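# Move six cart bottles upright into fridge, close door

## Task

Move all six bottles from the cart into the refrigerator so each stands upright, then close the refrigerator door completely. Any glass bottle dropping a large distance means failure, as does swinging the door open or closed violently, and so does the robot toppling or being left leaning. At the end, release everything and back the robot away.

## Robot and tools

ROBOT. TidyBot++: a single arm on a wheeled base 0.54 m long, 0.50 m wide and 0.38 m tall, driven by four powered casters. The arm is a seven-joint Kinova Gen3 with a Robotiq two-finger gripper. Its shoulder sits 0.12 m ahead of the base centre at 0.68 m height. Segments: upper arm 0.42 m, forearm 0.31 m, wrist-to-hand-point 0.31 m. At the start the arm is folded with the hand pointing down. Two cameras: base_camera on the chassis front, wrist_camera looking along the hand.

FRAMES. Base frame: origin on the floor below the base centre, x forward, y left, z up, metres. hand_pose is reported in this frame as the point between the finger pads; the hand's z axis runs out along the fingers and the fingers close along its y axis. The odometry frame is the base frame as it was when the scene began; base_odometry counts wheel rotation only (slip counts as motion), heading in rad, left positive, -3.142 to 3.142. base_tilt gives forward and right lean in degrees.

move. One action per call, built from any of base, joints, target, plus optional speeds; cameras (list from base_camera, wrist_camera, all; omitted means all, [] means none) and blocking are not part of the action. All named motions start together.
- base: an object with any of translate_m (forward +, -2 to 2 m), strafe_m (left +, -2 to 2 m), rotate_rad (counter-clockwise from above +, -6.3 to 6.3 rad). These are offsets relative to the base's axes when the command begins, not poses.
- joints: absolute angle targets by name: joint_1_rad (any angle; positive is clockwise from above, opposite to heading), joint_2_rad shoulder -2.249 to 2.249 (0 = upper arm vertical, positive leans forward), joint_3_rad any angle, joint_4_rad elbow -2.579 to 2.579 (with joint_3 at 3.14, negative bends forward), joint_5_rad any angle, joint_6_rad wrist -2.099 to 2.099, joint_7_rad any angle (hand down: positive is counter-clockwise from above; 1.57 puts the fingers opening left/right), gripper_pos 0 (open, ~85 mm gap) to 1 (closed); gap is roughly 85 x (1 - gripper_pos) mm. Unbounded joints take the short way, so send steps under half a turn.
- target: one flat list of seven numbers [x, y, z, qw, qx, qy, qz], an absolute hand pose in the base frame, metres then unit quaternion. With target, joints may carry only gripper_pos.
- speeds: caps for this action only: translate_m / strafe_m 0.05-0.5 m/s (give only one when both are used), rotate_rad 0.1-1.57 rad/s, gripper_pos 0.234-0.993 per s.
- blocking: true or omitted waits until everything is at rest; false returns within about 0.5 s while motion continues. A new move overrides only what it names.
Unknown keys make a call invalid; out-of-range numbers get it refused, and a refusal or an unplanned stop cancels the rest of that reply's move, wait and finished_scene calls.

wait(seconds 0-10, cameras) returns state and images without commanding anything. stop(cameras) brakes all running motions. zoom_image(camera, region [x0, y0, x1, y1] in pixels, top-left origin, at most 504 x 504) enlarges part of that camera's latest image. read_manual gives licence texts only. finished_scene(scene) ends the current scene irreversibly.

RESULTS. Each state lists base_odometry, base_tilt, joint_positions, hand_pose, hand_target (where the hand would be with every joint on target), motor_effort (% of max, bracketed value = peak during the last action), base_status, joint_status, hand_status, on_its_own, and a pictures line naming image order. Status words: done; moving; off_target (stopped short, may still push); not_followed (a check withheld the targets; 'joint command not followed' or 'pose unreachable' plus a cause); contact_stop; time_out; torque_fault; limit_stop_at_motor_heat. 'ARM HIT' means a hard collision with the base or itself. MOTOR HOT warns of heating; an OVER-TEMPERATURE FAULT lets the arm sag for 30-60 s. Gripper off_target means an object halted the fingers at the shown reading; done at 1 means an empty grip.

PRACTICE. Hand targets usually land within about 3 cm; correct by adding (wanted - measured hand_pose) to the last target's x, y, z. To hold a loaded hand, resend hand_target, not hand_pose. A carried bottle makes the arm sag; do not command a joint to its present reading while loaded. Hand-down reach tops out near 0.94 m height, close to the base. Low forward-pointing poses near the base can drive the arm into the chassis; nothing prevents arm-base contact. Base acceleration is limited to 0.5 m/s2; odometry drifts a few cm over many moves.

AVOID. Glass bottles falling any real distance; opening or closing the door fast (use low speeds); driving or rotating while the arm is snagged above about 0.6 m, which can tip the robot; reaching far out or swinging a stretched arm sideways; hard pushes that trigger torque faults (limits 104.5 N m joints 1-4, 51.3 N m joints 5-7) or a blocked base pushing until time_out; squeezing hard on a bottle still resting on a surface; long stretched holds that overheat motors. Finish with the gripper open and the robot backed off.

Each tool is called after "Request:" in YAML: its name, and indented under it one key for each argument.

## Session

Request:
move:

Scene clock: 0.00 s.
base_odometry: x=+0.000 y=+0.000 heading=+0.000
base_tilt: forward=+0.0 right=-0.4
base_status: not commanded
joint_positions: joint_1_rad=+0.009 joint_2_rad=-0.357 joint_3_rad=+3.108 joint_4_rad=-2.538 joint_5_rad=-0.041 joint_6_rad=-0.863 joint_7_rad=+1.597 gripper_pos=+0.000
joint_status: not commanded
motor_effort: joint_1_rad=+0 joint_2_rad=-1 joint_3_rad=+1 joint_4_rad=+13 joint_5_rad=+0 joint_6_rad=+1 joint_7_rad=+0
hand_pose: x=+0.2592 y=+0.0133 z=+0.5859 quat_wxyz=(-0.010, +0.999, +0.012, +0.049) (m; base frame)
hand_target: x=+0.2596 y=+0.0133 z=+0.5861 quat_wxyz=(-0.010, +0.999, +0.012, +0.049) (m; base frame)
hand_status: not commanded
pictures: base_camera, wrist_camera
Images, in order (width x height): base_camera 644x364, wrist_camera 644x476.

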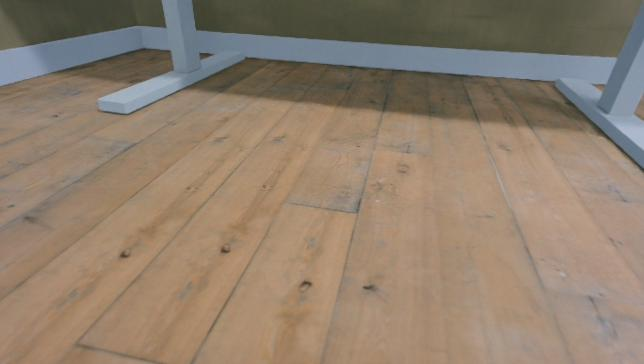

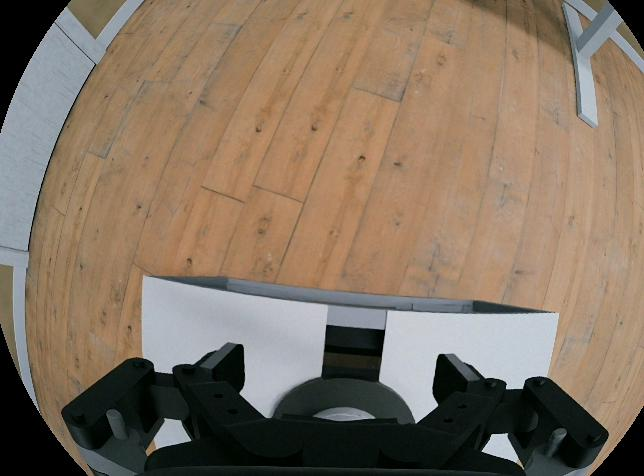

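Request:
move:
  joints: {"joint_1_rad": 0, "joint_2_rad": -0.357, "joint_3_rad": 3.14, "joint_4_rad": -2.2, "joint_5_rad": 0, "joint_6_rad": 0.1, "joint_7_rad": 1.57}

Request:
move:
  joints: {"joint_1_rad": -1.2}

Request:
move:
  joints: {"joint_1_rad": 1.2}

Request:
move:
  joints: {"joint_1_rad": 2.6}

Request:
move:
  joints: {"joint_1_rad": 3.9}

Scene clock: 2.30 s.
move: done
base_odometry: x=+0.000 y=+0.000 heading=+0.000
base_tilt: forward=+0.0 right=-0.4
base_status: not commanded
joint_positions: joint_1_rad=+0.009 joint_2_rad=-0.357 joint_3_rad=+3.118 joint_4_rad=-2.222 joint_5_rad=-0.035 joint_6_rad=+0.039 joint_7_rad=+1.597 gripper_pos=+0.000
joint_status: all done
motor_effort: joint_1_rad=+0(1) joint_2_rad=-7(7) joint_3_rad=+1(3) joint_4_rad=+19(20) joint_5_rad=+0(1) joint_6_rad=+8(8) joint_7_rad=+0(1)
hand_pose: x=+0.5736 y=+0.0092 z=+0.9062 quat_wxyz=(-0.003, +0.791, +0.004, +0.611) (m; base frame)
hand_target: x=+0.5814 y=+0.0022 z=+0.9382 quat_wxyz=(-0.001, +0.765, +0.000, +0.644) (m; base frame)
hand_status: not commanded
pictures: base_camera, wrist_camera
Images, in order (width x height): base_camera 644x364, wrist_camera 644x476.

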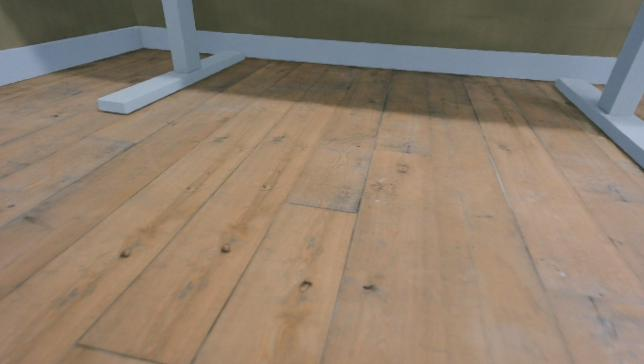

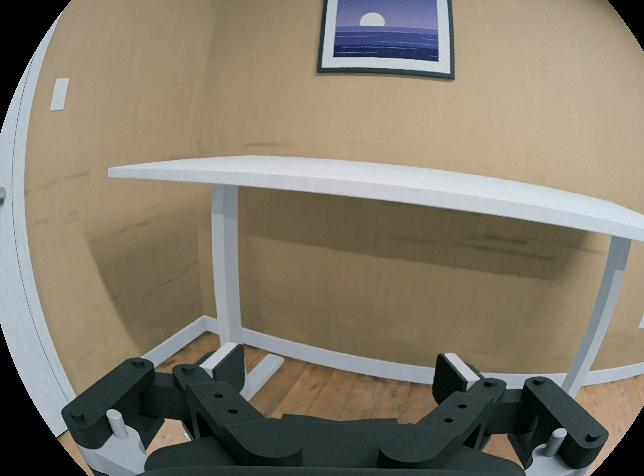

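Scene clock: 4.77 s.
move: done
base_odometry: x=+0.000 y=+0.000 heading=+0.000
base_tilt: forward=+0.0 right=-0.4
base_status: not commanded
joint_positions: joint_1_rad=-1.188 joint_2_rad=-0.357 joint_3_rad=+3.121 joint_4_rad=-2.222 joint_5_rad=-0.035 joint_6_rad=+0.042 joint_7_rad=+1.597 gripper_pos=+0.000
joint_status: all done
motor_effort: joint_1_rad=+0(1) joint_2_rad=-7(8) joint_3_rad=+2(3) joint_4_rad=+19(20) joint_5_rad=+0(1) joint_6_rad=+8(9) joint_7_rad=+0(1)
hand_pose: x=+0.2784 y=+0.4261 z=+0.9071 quat_wxyz=(-0.347, +0.652, +0.447, +0.505) (m; base frame)
hand_target: x=+0.2845 y=+0.4318 z=+0.9382 quat_wxyz=(-0.364, +0.631, +0.432, +0.531) (m; base frame)
hand_status: not commanded
pictures: base_camera, wrist_camera
Images, in order (width x height): base_camera 644x364, wrist_camera 644x476.

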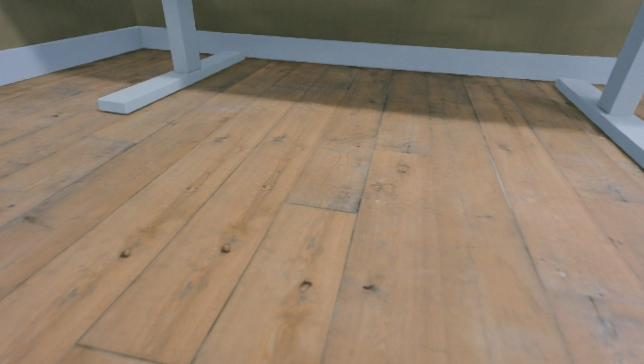

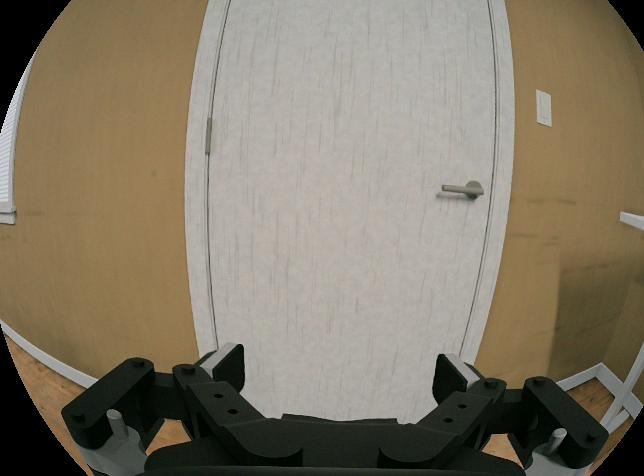

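Scene clock: 8.17 s.
move: done
base_odometry: x=+0.000 y=+0.000 heading=+0.000
base_tilt: forward=+0.0 right=-0.4
base_status: not commanded
joint_positions: joint_1_rad=+1.188 joint_2_rad=-0.357 joint_3_rad=+3.122 joint_4_rad=-2.222 joint_5_rad=-0.034 joint_6_rad=+0.042 joint_7_rad=+1.597 gripper_pos=+0.000
joint_status: all done
motor_effort: joint_1_rad=+0(2) joint_2_rad=-7(8) joint_3_rad=+1(3) joint_4_rad=+20(20) joint_5_rad=+0(1) joint_6_rad=+8(9) joint_7_rad=+0(1)
hand_pose: x=+0.2990 y=-0.4179 z=+0.9073 quat_wxyz=(+0.339, +0.658, -0.438, +0.511) (m; base frame)
hand_target: x=+0.2886 y=-0.4302 z=+0.9382 quat_wxyz=(+0.363, +0.632, -0.432, +0.532) (m; base frame)
hand_status: not commanded
pictures: base_camera, wrist_camera
Images, in order (width x height): base_camera 644x364, wrist_camera 644x476.

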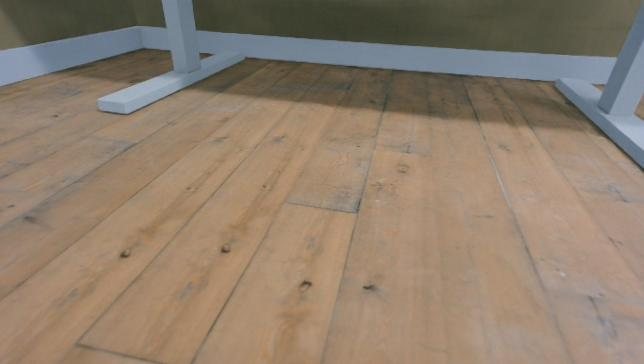

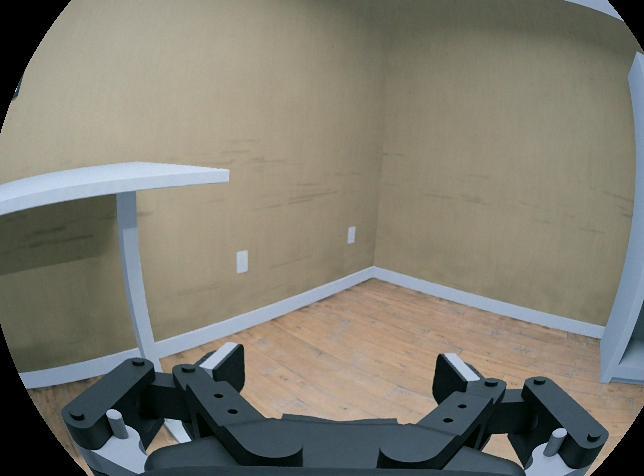

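Scene clock: 10.83 s.
move: done
base_odometry: x=+0.000 y=+0.000 heading=+0.000
base_tilt: forward=+0.0 right=-0.4
base_status: not commanded
joint_positions: joint_1_rad=+2.588 joint_2_rad=-0.357 joint_3_rad=+3.124 joint_4_rad=-2.222 joint_5_rad=-0.034 joint_6_rad=+0.042 joint_7_rad=+1.597 gripper_pos=+0.000
joint_status: all done
motor_effort: joint_1_rad=+0(2) joint_2_rad=-7(8) joint_3_rad=+1(3) joint_4_rad=+20(20) joint_5_rad=+0(1) joint_6_rad=+8(9) joint_7_rad=+0(1)
hand_pose: x=-0.2629 y=-0.2475 z=+0.9073 quat_wxyz=(+0.588, +0.220, -0.759, +0.172) (m; base frame)
hand_target: x=-0.2761 y=-0.2402 z=+0.9382 quat_wxyz=(+0.620, +0.205, -0.737, +0.173) (m; base frame)
hand_status: not commanded
pictures: base_camera, wrist_camera
Images, in order (width x height): base_camera 644x364, wrist_camera 644x476.

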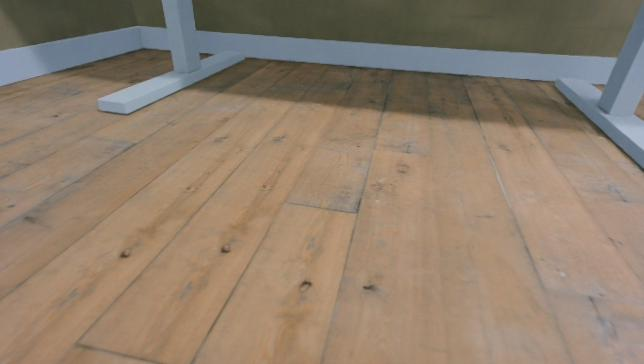

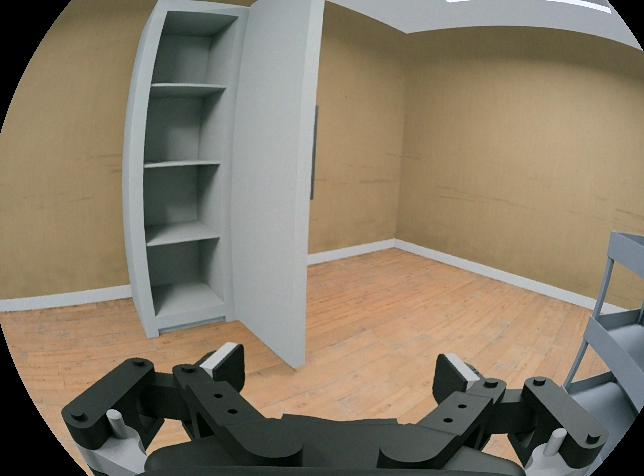

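Scene clock: 13.40 s.
move: done
base_odometry: x=+0.000 y=+0.000 heading=+0.000
base_tilt: forward=+0.0 right=-0.4
base_status: not commanded
joint_positions: joint_1_rad=+3.888 joint_2_rad=-0.357 joint_3_rad=+3.125 joint_4_rad=-2.222 joint_5_rad=-0.034 joint_6_rad=+0.043 joint_7_rad=+1.597 gripper_pos=+0.000
joint_status: all done
motor_effort: joint_1_rad=+0(1) joint_2_rad=-7(8) joint_3_rad=+1(3) joint_4_rad=+19(20) joint_5_rad=+0(1) joint_6_rad=+9(9) joint_7_rad=+0(1)
hand_pose: x=-0.2213 y=+0.3021 z=+0.9074 quat_wxyz=(+0.572, -0.284, -0.737, -0.219) (m; base frame)
hand_target: x=-0.2182 y=+0.3164 z=+0.9382 quat_wxyz=(+0.598, -0.283, -0.711, -0.238) (m; base frame)
hand_status: not commanded
pictures: base_camera, wrist_camera
Images, in order (width x height): base_camera 644x364, wrist_camera 644x476.

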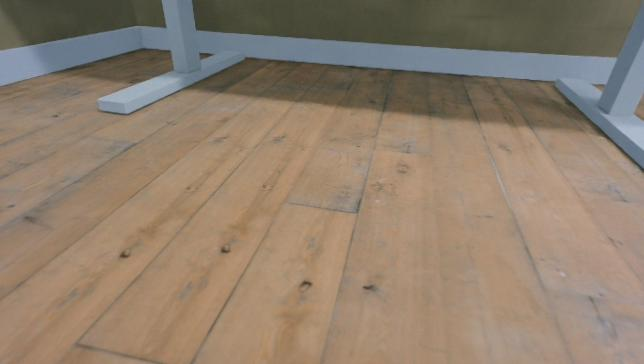

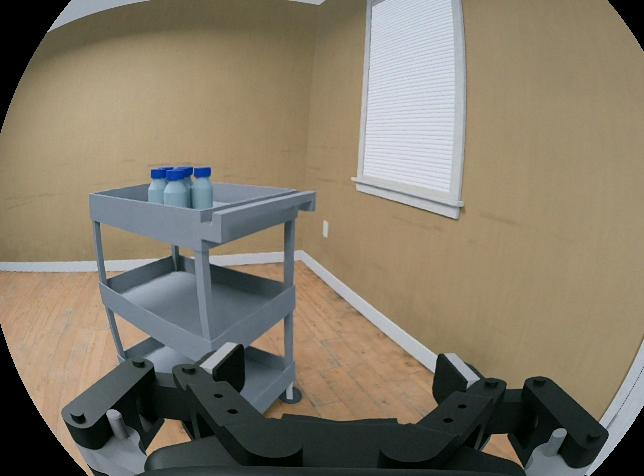

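Request:
zoom_image:
  camera: "wrist_camera"
  region: [70, 130, 350, 330]

Request:
move:
  joints: {"joint_6_rad": -0.26}
  cameras: ["wrist_camera"]

Request:
move:
  joints: {"joint_6_rad": 0.4}
  cameras: ["wrist_camera"]

Scaled by 1.800.

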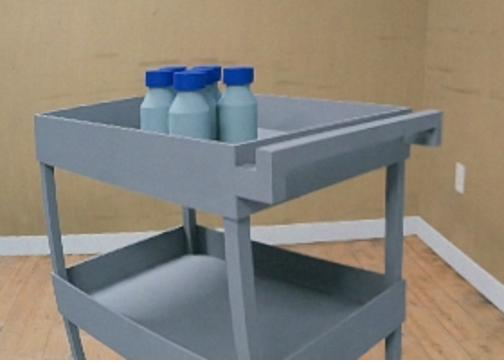

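Scene clock: 15.70 s.
move: done
base_odometry: x=+0.000 y=+0.000 heading=+0.000
base_tilt: forward=+0.0 right=-0.4
base_status: not commanded
joint_positions: joint_1_rad=+3.888 joint_2_rad=-0.357 joint_3_rad=+3.125 joint_4_rad=-2.217 joint_5_rad=-0.034 joint_6_rad=-0.236 joint_7_rad=+1.597 gripper_pos=+0.000
joint_status: all done
motor_effort: joint_1_rad=+0(1) joint_2_rad=-6(8) joint_3_rad=+1(2) joint_4_rad=+18(21) joint_5_rad=+0(1) joint_6_rad=+7(9) joint_7_rad=+0(1)
hand_pose: x=-0.1994 y=+0.2791 z=+0.8303 quat_wxyz=(+0.468, -0.309, -0.809, -0.176) (m; base frame)
hand_target: x=-0.1902 y=+0.2901 z=+0.8335 quat_wxyz=(+0.461, -0.321, -0.807, -0.183) (m; base frame)
hand_status: not commanded
pictures: wrist_camera
Images, in order (width x height): wrist_camera 644x476.

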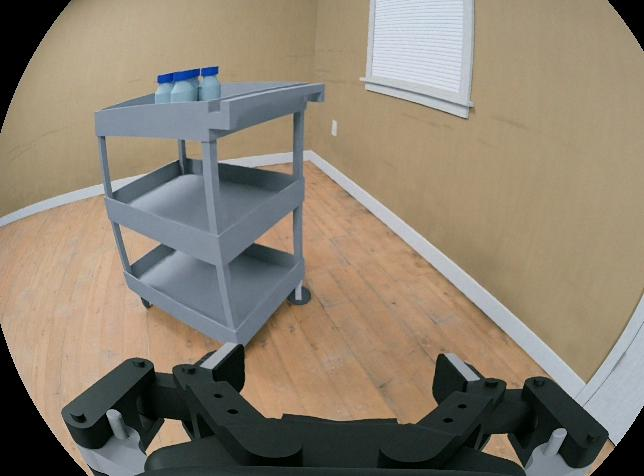

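Scene clock: 17.03 s.
move: done
base_odometry: x=+0.000 y=+0.000 heading=+0.000
base_tilt: forward=+0.0 right=-0.4
base_status: not commanded
joint_positions: joint_1_rad=+3.888 joint_2_rad=-0.358 joint_3_rad=+3.125 joint_4_rad=-2.215 joint_5_rad=-0.034 joint_6_rad=+0.350 joint_7_rad=+1.597 gripper_pos=+0.000
joint_status: all done
motor_effort: joint_1_rad=+0(1) joint_2_rad=-7(8) joint_3_rad=+1(2) joint_4_rad=+19(22) joint_5_rad=+0(1) joint_6_rad=+8(9) joint_7_rad=-1(1)
hand_pose: x=-0.2267 y=+0.3106 z=+1.0070 quat_wxyz=(+0.680, -0.249, -0.637, -0.264) (m; base frame)
hand_target: x=-0.2197 y=+0.3178 z=+1.0312 quat_wxyz=(+0.698, -0.244, -0.614, -0.277) (m; base frame)
hand_status: not commanded
pictures: wrist_camera
Images, in order (width x height): wrist_camera 644x476.

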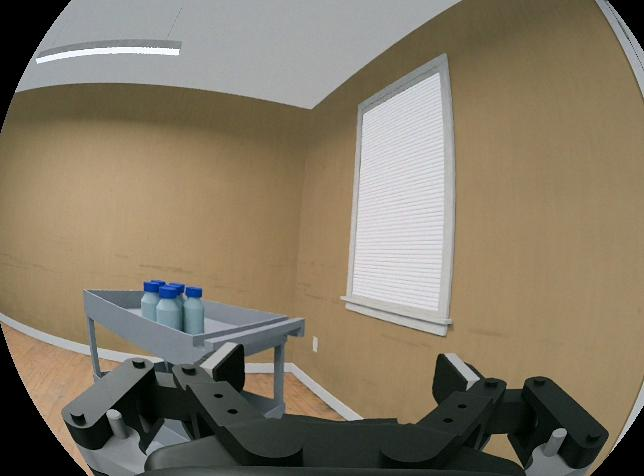

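Request:
move:
  base: {"translate_m": -1.0, "strafe_m": -0.5, "rotate_rad": 1.83}
  joints: {"joint_1_rad": 0, "joint_6_rad": -0.3, "joint_4_rad": -2.0, "joint_2_rad": -0.5}

Scene clock: 23.23 s.
move: done
base_odometry: x=-1.000 y=-0.500 heading=+1.831
base_tilt: forward=+0.0 right=-0.4
base_status: done
joint_positions: joint_1_rad=+6.270 joint_2_rad=-0.489 joint_3_rad=+3.134 joint_4_rad=-2.034 joint_5_rad=-0.033 joint_6_rad=-0.240 joint_7_rad=+1.597 gripper_pos=+0.000
joint_status: all done
motor_effort: joint_1_rad=+0(2) joint_2_rad=-4(7) joint_3_rad=+1(3) joint_4_rad=+20(21) joint_5_rad=+0(1) joint_6_rad=+8(9) joint_7_rad=+0(1)
hand_pose: x=+0.5396 y=+0.0134 z=+0.9951 quat_wxyz=(+0.010, -0.779, -0.009, -0.627) (m; base frame)
hand_target: x=+0.5340 y=+0.0022 z=+1.0025 quat_wxyz=(+0.000, -0.783, +0.000, -0.622) (m; base frame)
hand_status: not commanded
pictures: base_camera, wrist_camera
Images, in order (width x height): base_camera 644x364, wrist_camera 644x476.

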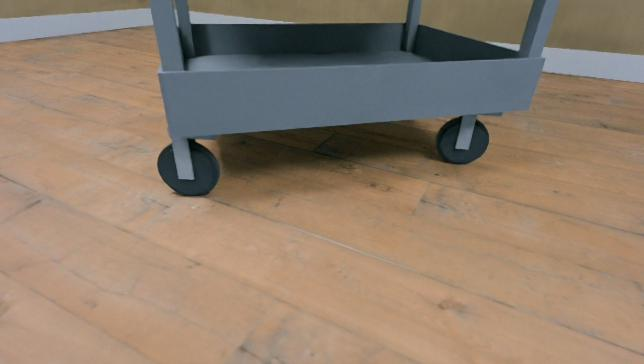

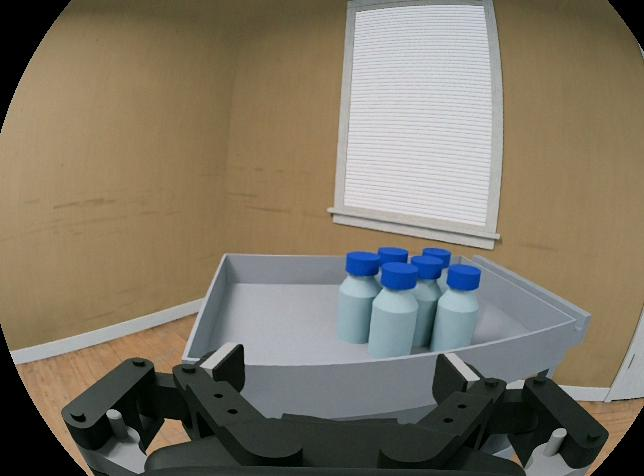

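Request:
zoom_image:
  camera: "wrist_camera"
  region: [300, 220, 520, 380]

Scaled by 2.291.

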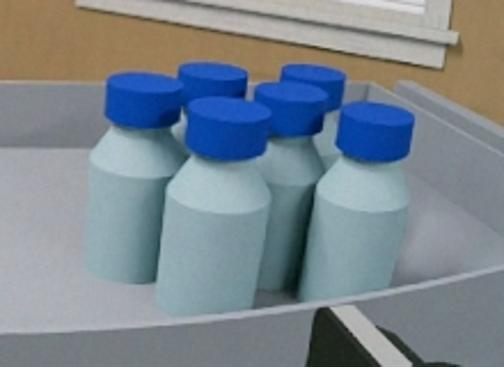

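Request:
move:
  joints: {"joint_2_rad": 0.2, "joint_4_rad": -1.2, "joint_6_rad": -1.0, "joint_3_rad": 3.14}

Request:
zoom_image:
  camera: "wrist_camera"
  region: [280, 60, 560, 300]

Scene clock: 26.73 s.
move: done
base_odometry: x=-1.000 y=-0.500 heading=+1.831
base_tilt: forward=+0.0 right=-0.4
base_status: not commanded
joint_positions: joint_1_rad=+6.270 joint_2_rad=+0.172 joint_3_rad=+3.134 joint_4_rad=-1.233 joint_5_rad=-0.033 joint_6_rad=-0.942 joint_7_rad=+1.597 gripper_pos=+0.000
joint_status: all done
motor_effort: joint_1_rad=+0(1) joint_2_rad=-23(25) joint_3_rad=+0(3) joint_4_rad=+19(21) joint_5_rad=+0(1) joint_6_rad=+6(9) joint_7_rad=+0(1)
hand_pose: x=+0.7228 y=+0.0219 z=+0.9302 quat_wxyz=(+0.016, -0.922, -0.018, -0.387) (m; base frame)
hand_target: x=+0.7226 y=+0.0022 z=+0.9181 quat_wxyz=(+0.001, -0.932, +0.000, -0.362) (m; base frame)
hand_status: not commanded
pictures: base_camera, wrist_camera
Images, in order (width x height): base_camera 644x364, wrist_camera 644x476.

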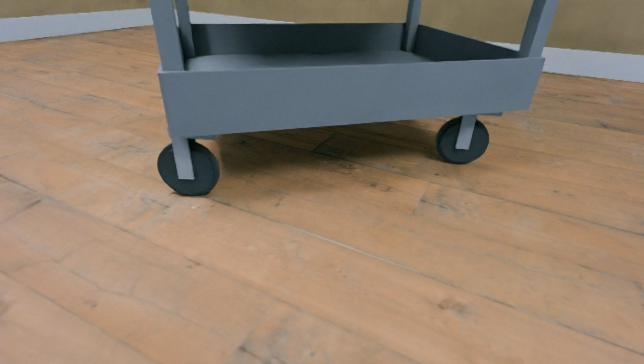

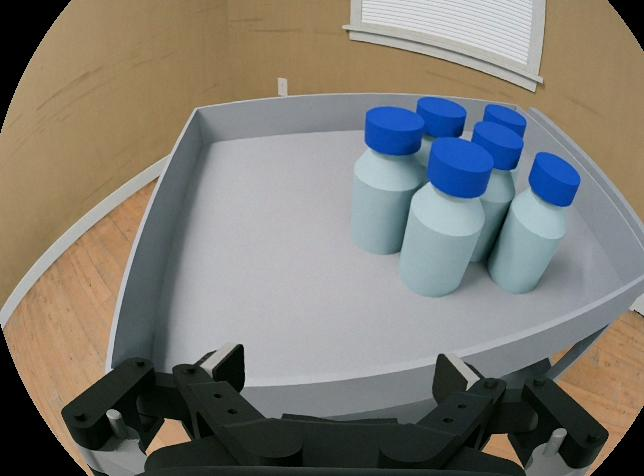

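Scaled by 1.800.

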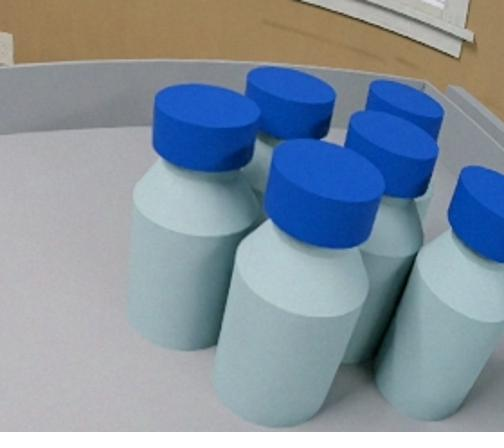

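Request:
move:
  base: {"translate_m": -0.1, "strafe_m": -0.11}
  joints: {"joint_1_rad": 0.01, "joint_2_rad": 0.223, "joint_4_rad": -1.736, "joint_6_rad": 0.173, "joint_3_rad": 3.14, "joint_5_rad": 0, "joint_7_rad": 1.57, "gripper_pos": 0}

Request:
zoom_image:
  camera: "wrist_camera"
  region: [200, 170, 480, 400]

Scene clock: 31.37 s.
move: done
base_odometry: x=-0.868 y=-0.569 heading=+1.831
base_tilt: forward=+0.0 right=-0.4
base_status: done
joint_positions: joint_1_rad=+6.288 joint_2_rad=+0.191 joint_3_rad=+3.134 joint_4_rad=-1.721 joint_5_rad=-0.031 joint_6_rad=+0.112 joint_7_rad=+1.597 gripper_pos=+0.000
joint_status: all done
motor_effort: joint_1_rad=+0(2) joint_2_rad=-24(26) joint_3_rad=+1(4) joint_4_rad=+19(21) joint_5_rad=+0(1) joint_6_rad=+8(9) joint_7_rad=+0(1)
hand_pose: x=+0.7982 y=+0.0018 z=+0.9192 quat_wxyz=(+0.002, -0.783, +0.002, -0.622) (m; base frame)
hand_target: x=+0.8071 y=-0.0045 z=+0.9067 quat_wxyz=(-0.002, -0.779, +0.004, -0.627) (m; base frame)
hand_status: not commanded
pictures: base_camera, wrist_camera
Images, in order (width x height): base_camera 644x364, wrist_camera 644x476.

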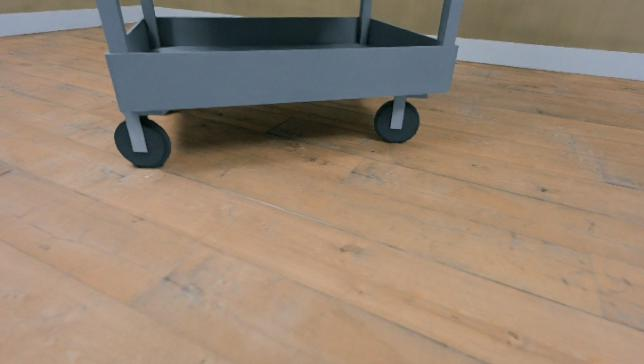

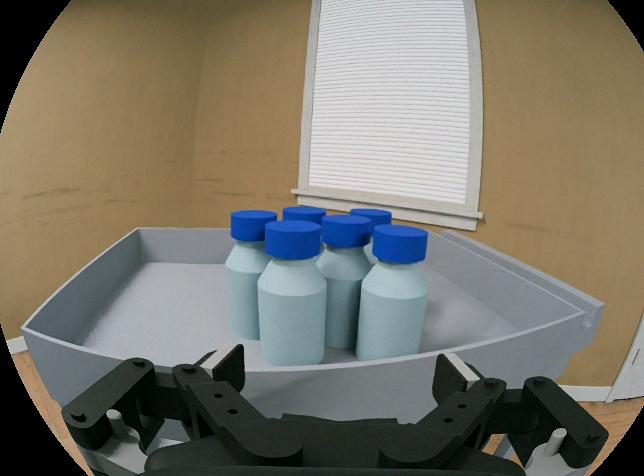

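Scaled by 1.800.

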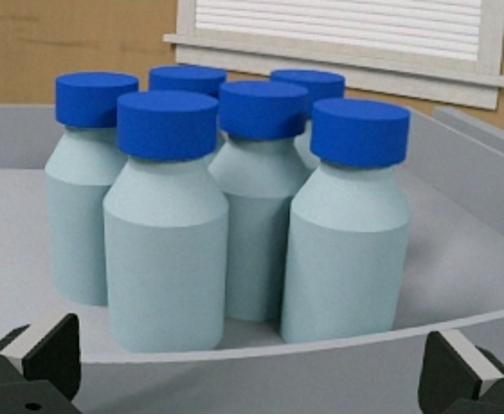

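Request:
move:
  base: {"translate_m": 0.1, "strafe_m": 0.035}
  cameras: ["wrist_camera"]

Request:
zoom_image:
  camera: "wrist_camera"
  region: [180, 170, 500, 430]

Scene clock: 33.57 s.
move: done
base_odometry: x=-0.927 y=-0.481 heading=+1.830
base_tilt: forward=+0.0 right=-0.4
base_status: done
joint_positions: joint_1_rad=+6.289 joint_2_rad=+0.204 joint_3_rad=+3.134 joint_4_rad=-1.724 joint_5_rad=-0.031 joint_6_rad=+0.118 joint_7_rad=+1.597 gripper_pos=+0.000
joint_status: not commanded
motor_effort: joint_1_rad=+0(1) joint_2_rad=-24(28) joint_3_rad=+1(2) joint_4_rad=+19(20) joint_5_rad=+0(1) joint_6_rad=+9(9) joint_7_rad=+0(1)
hand_pose: x=+0.8011 y=+0.0010 z=+0.9103 quat_wxyz=(+0.001, -0.786, +0.003, -0.618) (m; base frame)
hand_target: x=+0.8071 y=-0.0045 z=+0.9067 quat_wxyz=(-0.002, -0.779, +0.004, -0.627) (m; base frame)
hand_status: not commanded
pictures: wrist_camera
Images, in order (width x height): wrist_camera 644x476.

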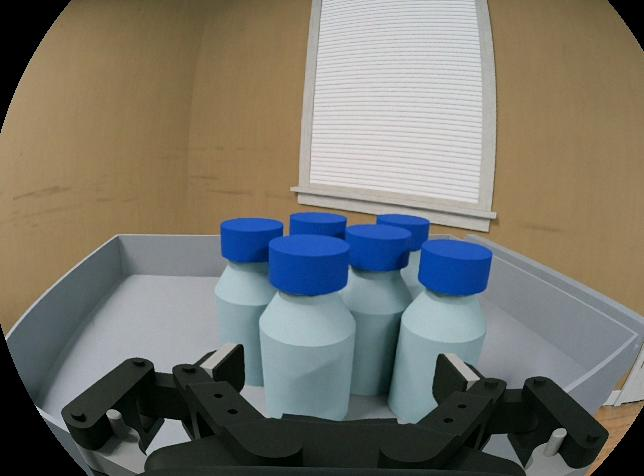

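Scaled by 1.575.

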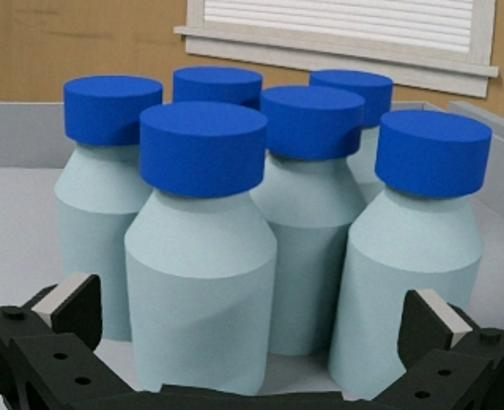

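Request:
move:
  base: {"translate_m": 0.06, "strafe_m": 0.018}
  joints: {"joint_2_rad": 0.205}
  cameras: ["wrist_camera"]

Request:
zoom_image:
  camera: "wrist_camera"
  region: [180, 170, 500, 430]

Scene clock: 35.07 s.
move: done
base_odometry: x=-0.960 y=-0.427 heading=+1.830
base_tilt: forward=+0.0 right=-0.4
base_status: done
joint_positions: joint_1_rad=+6.290 joint_2_rad=+0.199 joint_3_rad=+3.134 joint_4_rad=-1.725 joint_5_rad=-0.031 joint_6_rad=+0.119 joint_7_rad=+1.597 gripper_pos=+0.000
joint_status: all done
motor_effort: joint_1_rad=+0(2) joint_2_rad=-24(28) joint_3_rad=+1(2) joint_4_rad=+19(20) joint_5_rad=+0(1) joint_6_rad=+9(9) joint_7_rad=+0(1)
hand_pose: x=+0.7997 y=+0.0004 z=+0.9134 quat_wxyz=(+0.001, -0.785, +0.003, -0.620) (m; base frame)
hand_target: x=+0.8029 y=-0.0045 z=+0.9190 quat_wxyz=(-0.002, -0.773, +0.004, -0.634) (m; base frame)
hand_status: not commanded
pictures: wrist_camera
Images, in order (width x height): wrist_camera 644x476.

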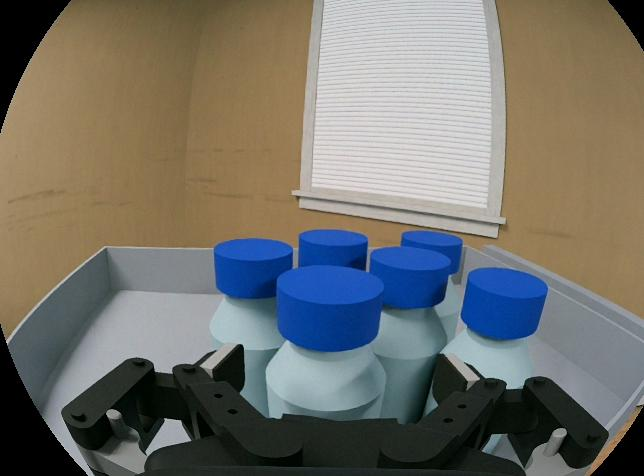

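Scaled by 1.575.

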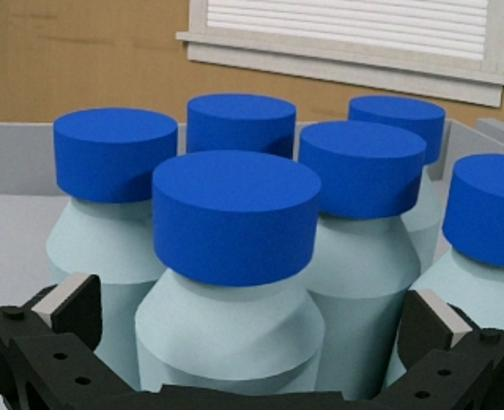

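Request:
move:
  base: {"translate_m": 0.03, "strafe_m": 0.004}
  joints: {"joint_2_rad": 0.192}
  cameras: ["wrist_camera"]

Request:
zoom_image:
  camera: "wrist_camera"
  region: [180, 220, 500, 470]

Scene clock: 36.43 s.
move: done
base_odometry: x=-0.972 y=-0.400 heading=+1.831
base_tilt: forward=+0.0 right=-0.4
base_status: done
joint_positions: joint_1_rad=+6.290 joint_2_rad=+0.187 joint_3_rad=+3.134 joint_4_rad=-1.726 joint_5_rad=-0.031 joint_6_rad=+0.121 joint_7_rad=+1.597 gripper_pos=+0.000
joint_status: all done
motor_effort: joint_1_rad=+0(1) joint_2_rad=-24(28) joint_3_rad=+1(2) joint_4_rad=+19(20) joint_5_rad=+0(1) joint_6_rad=+9(9) joint_7_rad=+0(1)
hand_pose: x=+0.7970 y=+0.0004 z=+0.9208 quat_wxyz=(+0.001, -0.781, +0.003, -0.624) (m; base frame)
hand_target: x=+0.7998 y=-0.0045 z=+0.9279 quat_wxyz=(-0.002, -0.769, +0.004, -0.639) (m; base frame)
hand_status: not commanded
pictures: wrist_camera
Images, in order (width x height): wrist_camera 644x476.

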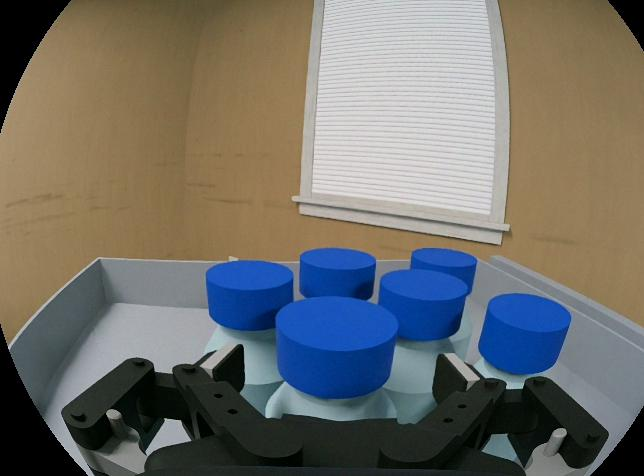

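Scaled by 1.575.

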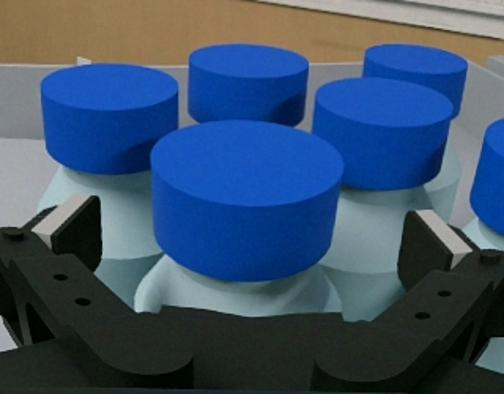

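Request:
move:
  base: {"translate_m": 0.03}
  cameras: []

Request:
move:
  joints: {"gripper_pos": 0.36}
  speeds: {"gripper_pos": 0.234}
  cameras: ["wrist_camera"]

Scene clock: 37.57 s.
move: done
base_odometry: x=-0.980 y=-0.371 heading=+1.831
base_tilt: forward=+0.0 right=-0.4
base_status: done
joint_positions: joint_1_rad=+6.290 joint_2_rad=+0.187 joint_3_rad=+3.134 joint_4_rad=-1.726 joint_5_rad=-0.031 joint_6_rad=+0.121 joint_7_rad=+1.597 gripper_pos=+0.000
joint_status: not commanded
motor_effort: joint_1_rad=+0(2) joint_2_rad=-24(28) joint_3_rad=+0(2) joint_4_rad=+19(20) joint_5_rad=+0(1) joint_6_rad=+8(9) joint_7_rad=+0(0)
hand_pose: x=+0.7969 y=+0.0004 z=+0.9211 quat_wxyz=(+0.001, -0.781, +0.003, -0.624) (m; base frame)
hand_target: x=+0.7998 y=-0.0045 z=+0.9279 quat_wxyz=(-0.002, -0.769, +0.004, -0.639) (m; base frame)
hand_status: not commanded
pictures: none
No camera images: "cameras" was empty.

Scene clock: 39.43 s.
move: done
base_odometry: x=-0.980 y=-0.371 heading=+1.831
base_tilt: forward=+0.0 right=-0.4
base_status: not commanded
joint_positions: joint_1_rad=+6.290 joint_2_rad=+0.187 joint_3_rad=+3.134 joint_4_rad=-1.726 joint_5_rad=-0.031 joint_6_rad=+0.121 joint_7_rad=+1.597 gripper_pos=+0.359
joint_status: all done
motor_effort: joint_1_rad=+1(2) joint_2_rad=-24(25) joint_3_rad=+2(3) joint_4_rad=+19(20) joint_5_rad=+1(1) joint_6_rad=+8(9) joint_7_rad=+0(1)
hand_pose: x=+0.7969 y=+0.0005 z=+0.9212 quat_wxyz=(+0.001, -0.781, +0.003, -0.625) (m; base frame)
hand_target: x=+0.7998 y=-0.0045 z=+0.9279 quat_wxyz=(-0.002, -0.769, +0.004, -0.639) (m; base frame)
hand_status: not commanded
pictures: wrist_camera
Images, in order (width x height): wrist_camera 644x476.

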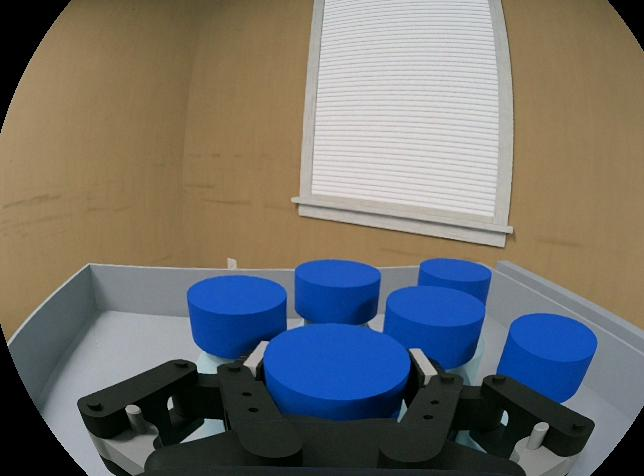

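Request:
move:
  joints: {"gripper_pos": 0.43}
  speeds: {"gripper_pos": 0.234}
  cameras: ["wrist_camera"]

Scene clock: 40.37 s.
move: done
base_odometry: x=-0.980 y=-0.371 heading=+1.831
base_tilt: forward=+0.0 right=-0.4
base_status: not commanded
joint_positions: joint_1_rad=+6.290 joint_2_rad=+0.187 joint_3_rad=+3.134 joint_4_rad=-1.727 joint_5_rad=-0.031 joint_6_rad=+0.124 joint_7_rad=+1.597 gripper_pos=+0.413
joint_status: all done
motor_effort: joint_1_rad=+0(2) joint_2_rad=-23(24) joint_3_rad=+0(3) joint_4_rad=+19(20) joint_5_rad=+0(0) joint_6_rad=+8(9) joint_7_rad=+0(1)
hand_pose: x=+0.7971 y=+0.0004 z=+0.9220 quat_wxyz=(+0.001, -0.780, +0.003, -0.626) (m; base frame)
hand_target: x=+0.7998 y=-0.0045 z=+0.9279 quat_wxyz=(-0.002, -0.769, +0.004, -0.639) (m; base frame)
hand_status: not commanded
pictures: wrist_camera
Images, in order (width x height): wrist_camera 644x476.

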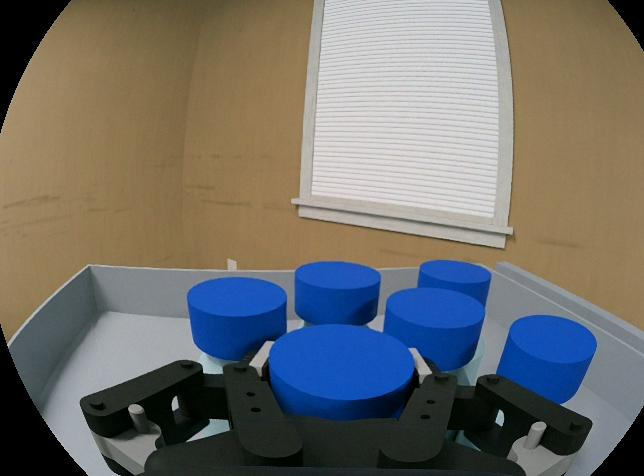

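Request:
move:
  joints: {"gripper_pos": 0.46}
  speeds: {"gripper_pos": 0.234}
  cameras: []

Request:
move:
  joints: {"joint_2_rad": 0.15, "joint_4_rad": -1.55, "joint_6_rad": -0.04}
  cameras: ["wrist_camera"]

Scene clock: 41.33 s.
move: off_target
base_odometry: x=-0.980 y=-0.371 heading=+1.831
base_tilt: forward=+0.0 right=-0.4
base_status: not commanded
joint_positions: joint_1_rad=+6.290 joint_2_rad=+0.187 joint_3_rad=+3.134 joint_4_rad=-1.727 joint_5_rad=-0.031 joint_6_rad=+0.124 joint_7_rad=+1.597 gripper_pos=+0.414
joint_status: gripper_pos off_target (ended at +0.414, target +0.460)
motor_effort: joint_1_rad=+1(1) joint_2_rad=-23(23) joint_3_rad=+1(2) joint_4_rad=+19(19) joint_5_rad=+0(0) joint_6_rad=+8(8) joint_7_rad=+0(1)
hand_pose: x=+0.7971 y=+0.0004 z=+0.9220 quat_wxyz=(+0.001, -0.780, +0.003, -0.626) (m; base frame)
hand_target: x=+0.7998 y=-0.0045 z=+0.9279 quat_wxyz=(-0.002, -0.769, +0.004, -0.639) (m; base frame)
hand_status: not commanded
pictures: none
No camera images: "cameras" was empty.

Scene clock: 42.50 s.
move: done
base_odometry: x=-0.980 y=-0.371 heading=+1.831
base_tilt: forward=+0.0 right=-0.4
base_status: not commanded
joint_positions: joint_1_rad=+6.289 joint_2_rad=+0.174 joint_3_rad=+3.134 joint_4_rad=-1.609 joint_5_rad=-0.031 joint_6_rad=-0.004 joint_7_rad=+1.597 gripper_pos=+0.414
joint_status: all done
motor_effort: joint_1_rad=+1(2) joint_2_rad=-27(29) joint_3_rad=+1(3) joint_4_rad=+24(25) joint_5_rad=+0(1) joint_6_rad=+12(13) joint_7_rad=+0(1)
hand_pose: x=+0.8033 y=+0.0024 z=+0.9631 quat_wxyz=(+0.003, -0.779, +0.002, -0.627) (m; base frame)
hand_target: x=+0.8004 y=-0.0045 z=+1.0049 quat_wxyz=(-0.002, -0.764, +0.004, -0.645) (m; base frame)
hand_status: not commanded
pictures: wrist_camera
Images, in order (width x height): wrist_camera 644x476.

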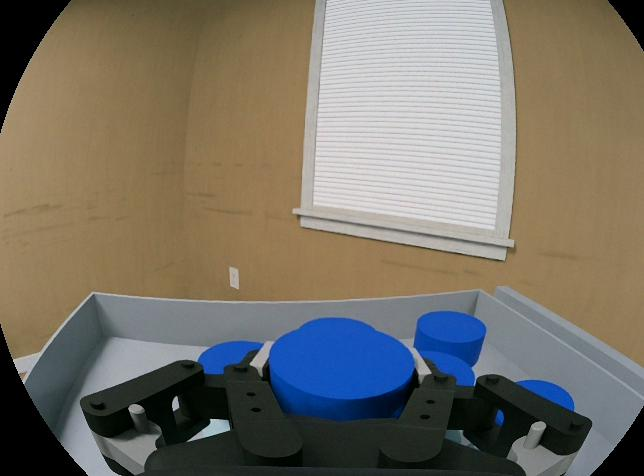

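Request:
move:
  joints: {"joint_2_rad": 0.12, "joint_4_rad": -1.42, "joint_6_rad": -0.18}
  cameras: ["wrist_camera"]

Scene clock: 44.20 s.
move: done
base_odometry: x=-0.980 y=-0.371 heading=+1.831
base_tilt: forward=+0.0 right=-0.4
base_status: not commanded
joint_positions: joint_1_rad=+6.290 joint_2_rad=+0.144 joint_3_rad=+3.134 joint_4_rad=-1.470 joint_5_rad=-0.030 joint_6_rad=-0.137 joint_7_rad=+1.597 gripper_pos=+0.414
joint_status: all done
motor_effort: joint_1_rad=+0(1) joint_2_rad=-27(29) joint_3_rad=+1(2) joint_4_rad=+23(26) joint_5_rad=+0(0) joint_6_rad=+11(13) joint_7_rad=+0(1)
hand_pose: x=+0.7995 y=+0.0031 z=+1.0291 quat_wxyz=(+0.004, -0.768, +0.000, -0.641) (m; base frame)
hand_target: x=+0.7914 y=-0.0044 z=+1.0629 quat_wxyz=(-0.002, -0.758, +0.004, -0.652) (m; base frame)
hand_status: not commanded
pictures: wrist_camera
Images, in order (width x height): wrist_camera 644x476.

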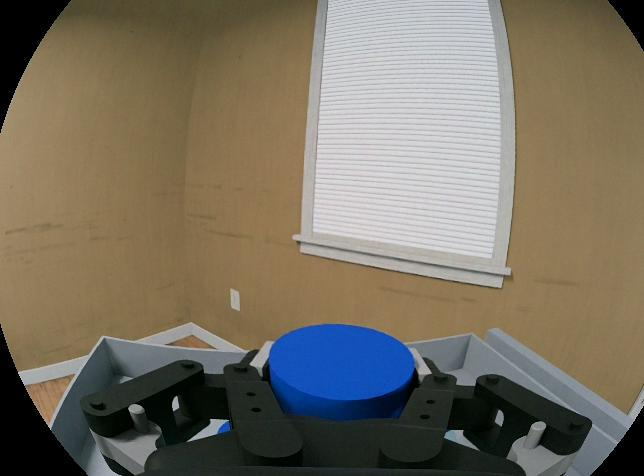

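Request:
move:
  base: {"translate_m": -0.27}
  cameras: []

Request:
move:
  base: {"strafe_m": -0.15, "rotate_rad": -3.87}

Scene clock: 46.77 s.
move: done
base_odometry: x=-0.911 y=-0.632 heading=+1.831
base_tilt: forward=+0.0 right=-0.4
base_status: done
joint_positions: joint_1_rad=+6.291 joint_2_rad=+0.129 joint_3_rad=+3.134 joint_4_rad=-1.469 joint_5_rad=-0.030 joint_6_rad=-0.141 joint_7_rad=+1.597 gripper_pos=+0.414
joint_status: not commanded
motor_effort: joint_1_rad=+0(4) joint_2_rad=-26(31) joint_3_rad=+1(3) joint_4_rad=+23(25) joint_5_rad=+0(1) joint_6_rad=+11(12) joint_7_rad=+0(1)
hand_pose: x=+0.7941 y=+0.0021 z=+1.0389 quat_wxyz=(+0.003, -0.764, +0.000, -0.645) (m; base frame)
hand_target: x=+0.7914 y=-0.0044 z=+1.0629 quat_wxyz=(-0.002, -0.758, +0.004, -0.652) (m; base frame)
hand_status: not commanded
pictures: none
No camera images: "cameras" was empty.

Scene clock: 50.87 s.
move: done
base_odometry: x=-0.766 y=-0.593 heading=-2.038
base_tilt: forward=+0.0 right=-0.4
base_status: done
joint_positions: joint_1_rad=+6.298 joint_2_rad=+0.129 joint_3_rad=+3.139 joint_4_rad=-1.469 joint_5_rad=-0.030 joint_6_rad=-0.141 joint_7_rad=+1.597 gripper_pos=+0.414
joint_status: not commanded
motor_effort: joint_1_rad=+0(6) joint_2_rad=-26(30) joint_3_rad=+0(5) joint_4_rad=+24(24) joint_5_rad=+0(1) joint_6_rad=+11(12) joint_7_rad=+0(1)
hand_pose: x=+0.7944 y=-0.0056 z=+1.0383 quat_wxyz=(-0.001, -0.764, +0.005, -0.645) (m; base frame)
hand_target: x=+0.7914 y=-0.0044 z=+1.0629 quat_wxyz=(-0.002, -0.758, +0.004, -0.652) (m; base frame)
hand_status: not commanded
pictures: base_camera, wrist_camera
Images, in order (width x height): base_camera 644x364, wrist_camera 644x476.

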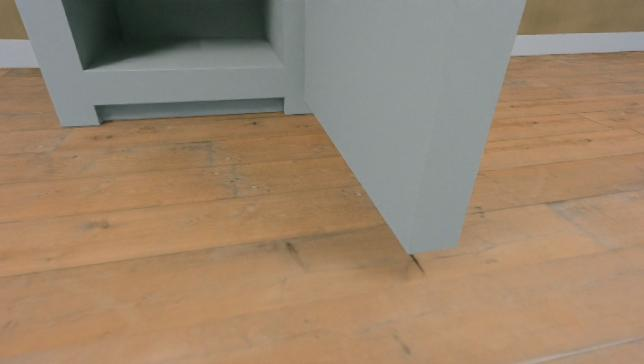

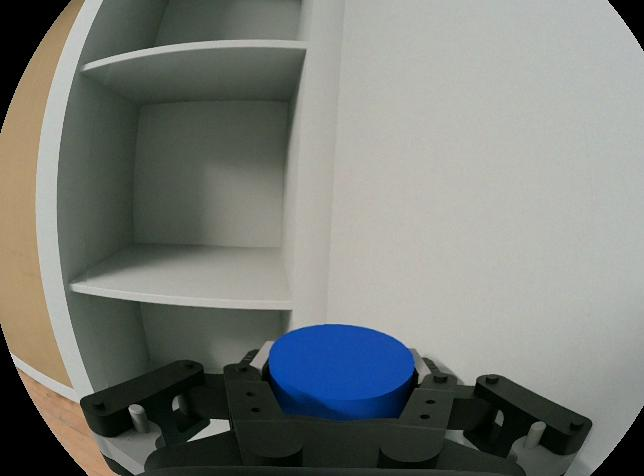

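Request:
move:
  base: {"strafe_m": 0.3}

Scene clock: 53.90 s.
move: done
base_odometry: x=-0.498 y=-0.728 heading=-2.039
base_tilt: forward=+0.0 right=-0.4
base_status: done
joint_positions: joint_1_rad=+6.288 joint_2_rad=+0.129 joint_3_rad=+3.139 joint_4_rad=-1.469 joint_5_rad=-0.030 joint_6_rad=-0.141 joint_7_rad=+1.597 gripper_pos=+0.414
joint_status: not commanded
motor_effort: joint_1_rad=+0(3) joint_2_rad=-26(27) joint_3_rad=+2(3) joint_4_rad=+24(24) joint_5_rad=+0(1) joint_6_rad=+11(12) joint_7_rad=+0(1)
hand_pose: x=+0.7944 y=+0.0011 z=+1.0383 quat_wxyz=(+0.002, -0.764, +0.001, -0.645) (m; base frame)
hand_target: x=+0.7914 y=-0.0044 z=+1.0629 quat_wxyz=(-0.002, -0.758, +0.004, -0.652) (m; base frame)
hand_status: not commanded
pictures: base_camera, wrist_camera
Images, in order (width x height): base_camera 644x364, wrist_camera 644x476.

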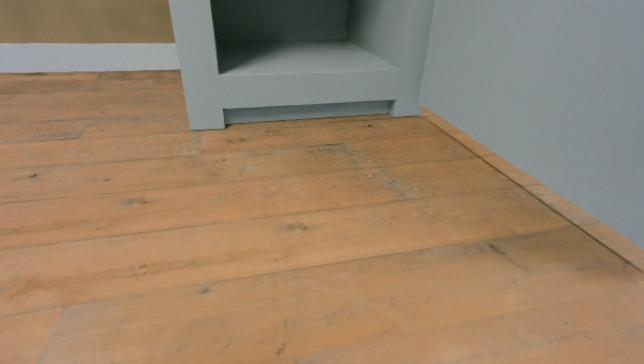

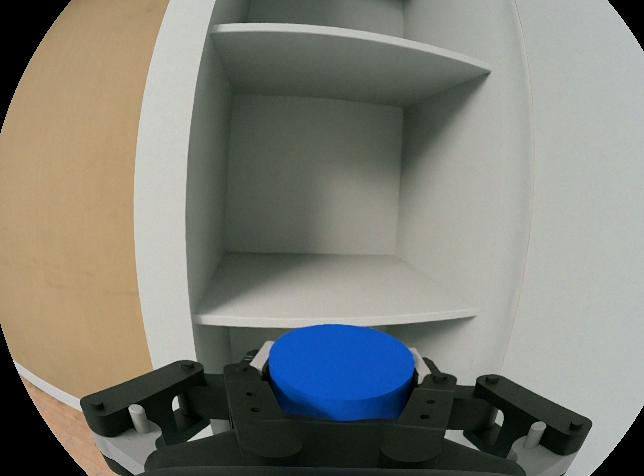

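Request:
move:
  base: {"strafe_m": -0.12, "rotate_rad": 0.14, "translate_m": 0.05}
  joints: {"joint_2_rad": 0.145, "joint_4_rad": -1.2, "joint_6_rad": -0.385}

Scene clock: 56.67 s.
move: done
base_odometry: x=-0.628 y=-0.719 heading=-1.898
base_tilt: forward=+0.0 right=-0.4
base_status: done
joint_positions: joint_1_rad=+6.296 joint_2_rad=+0.134 joint_3_rad=+3.137 joint_4_rad=-1.249 joint_5_rad=-0.029 joint_6_rad=-0.339 joint_7_rad=+1.597 gripper_pos=+0.414
joint_status: all done
motor_effort: joint_1_rad=+0(5) joint_2_rad=-26(29) joint_3_rad=+1(5) joint_4_rad=+23(25) joint_5_rad=+0(1) joint_6_rad=+11(12) joint_7_rad=+0(1)
hand_pose: x=+0.7916 y=-0.0014 z=+1.1105 quat_wxyz=(+0.002, -0.759, +0.001, -0.652) (m; base frame)
hand_target: x=+0.7935 y=-0.0044 z=+1.1192 quat_wxyz=(-0.002, -0.761, +0.004, -0.649) (m; base frame)
hand_status: not commanded
pictures: base_camera, wrist_camera
Images, in order (width x height): base_camera 644x364, wrist_camera 644x476.

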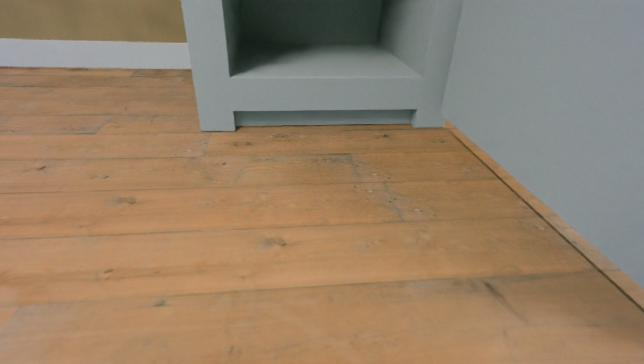

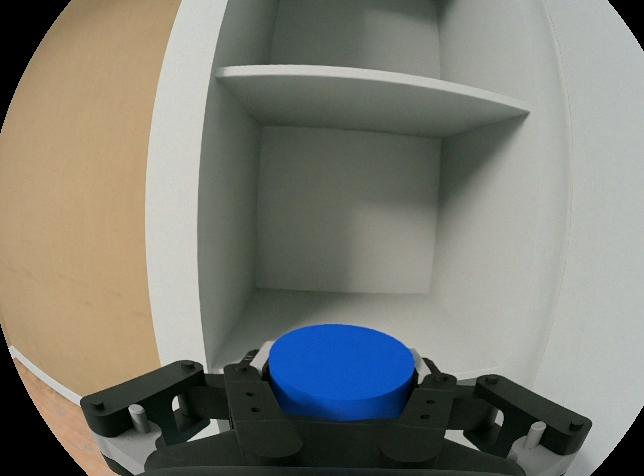

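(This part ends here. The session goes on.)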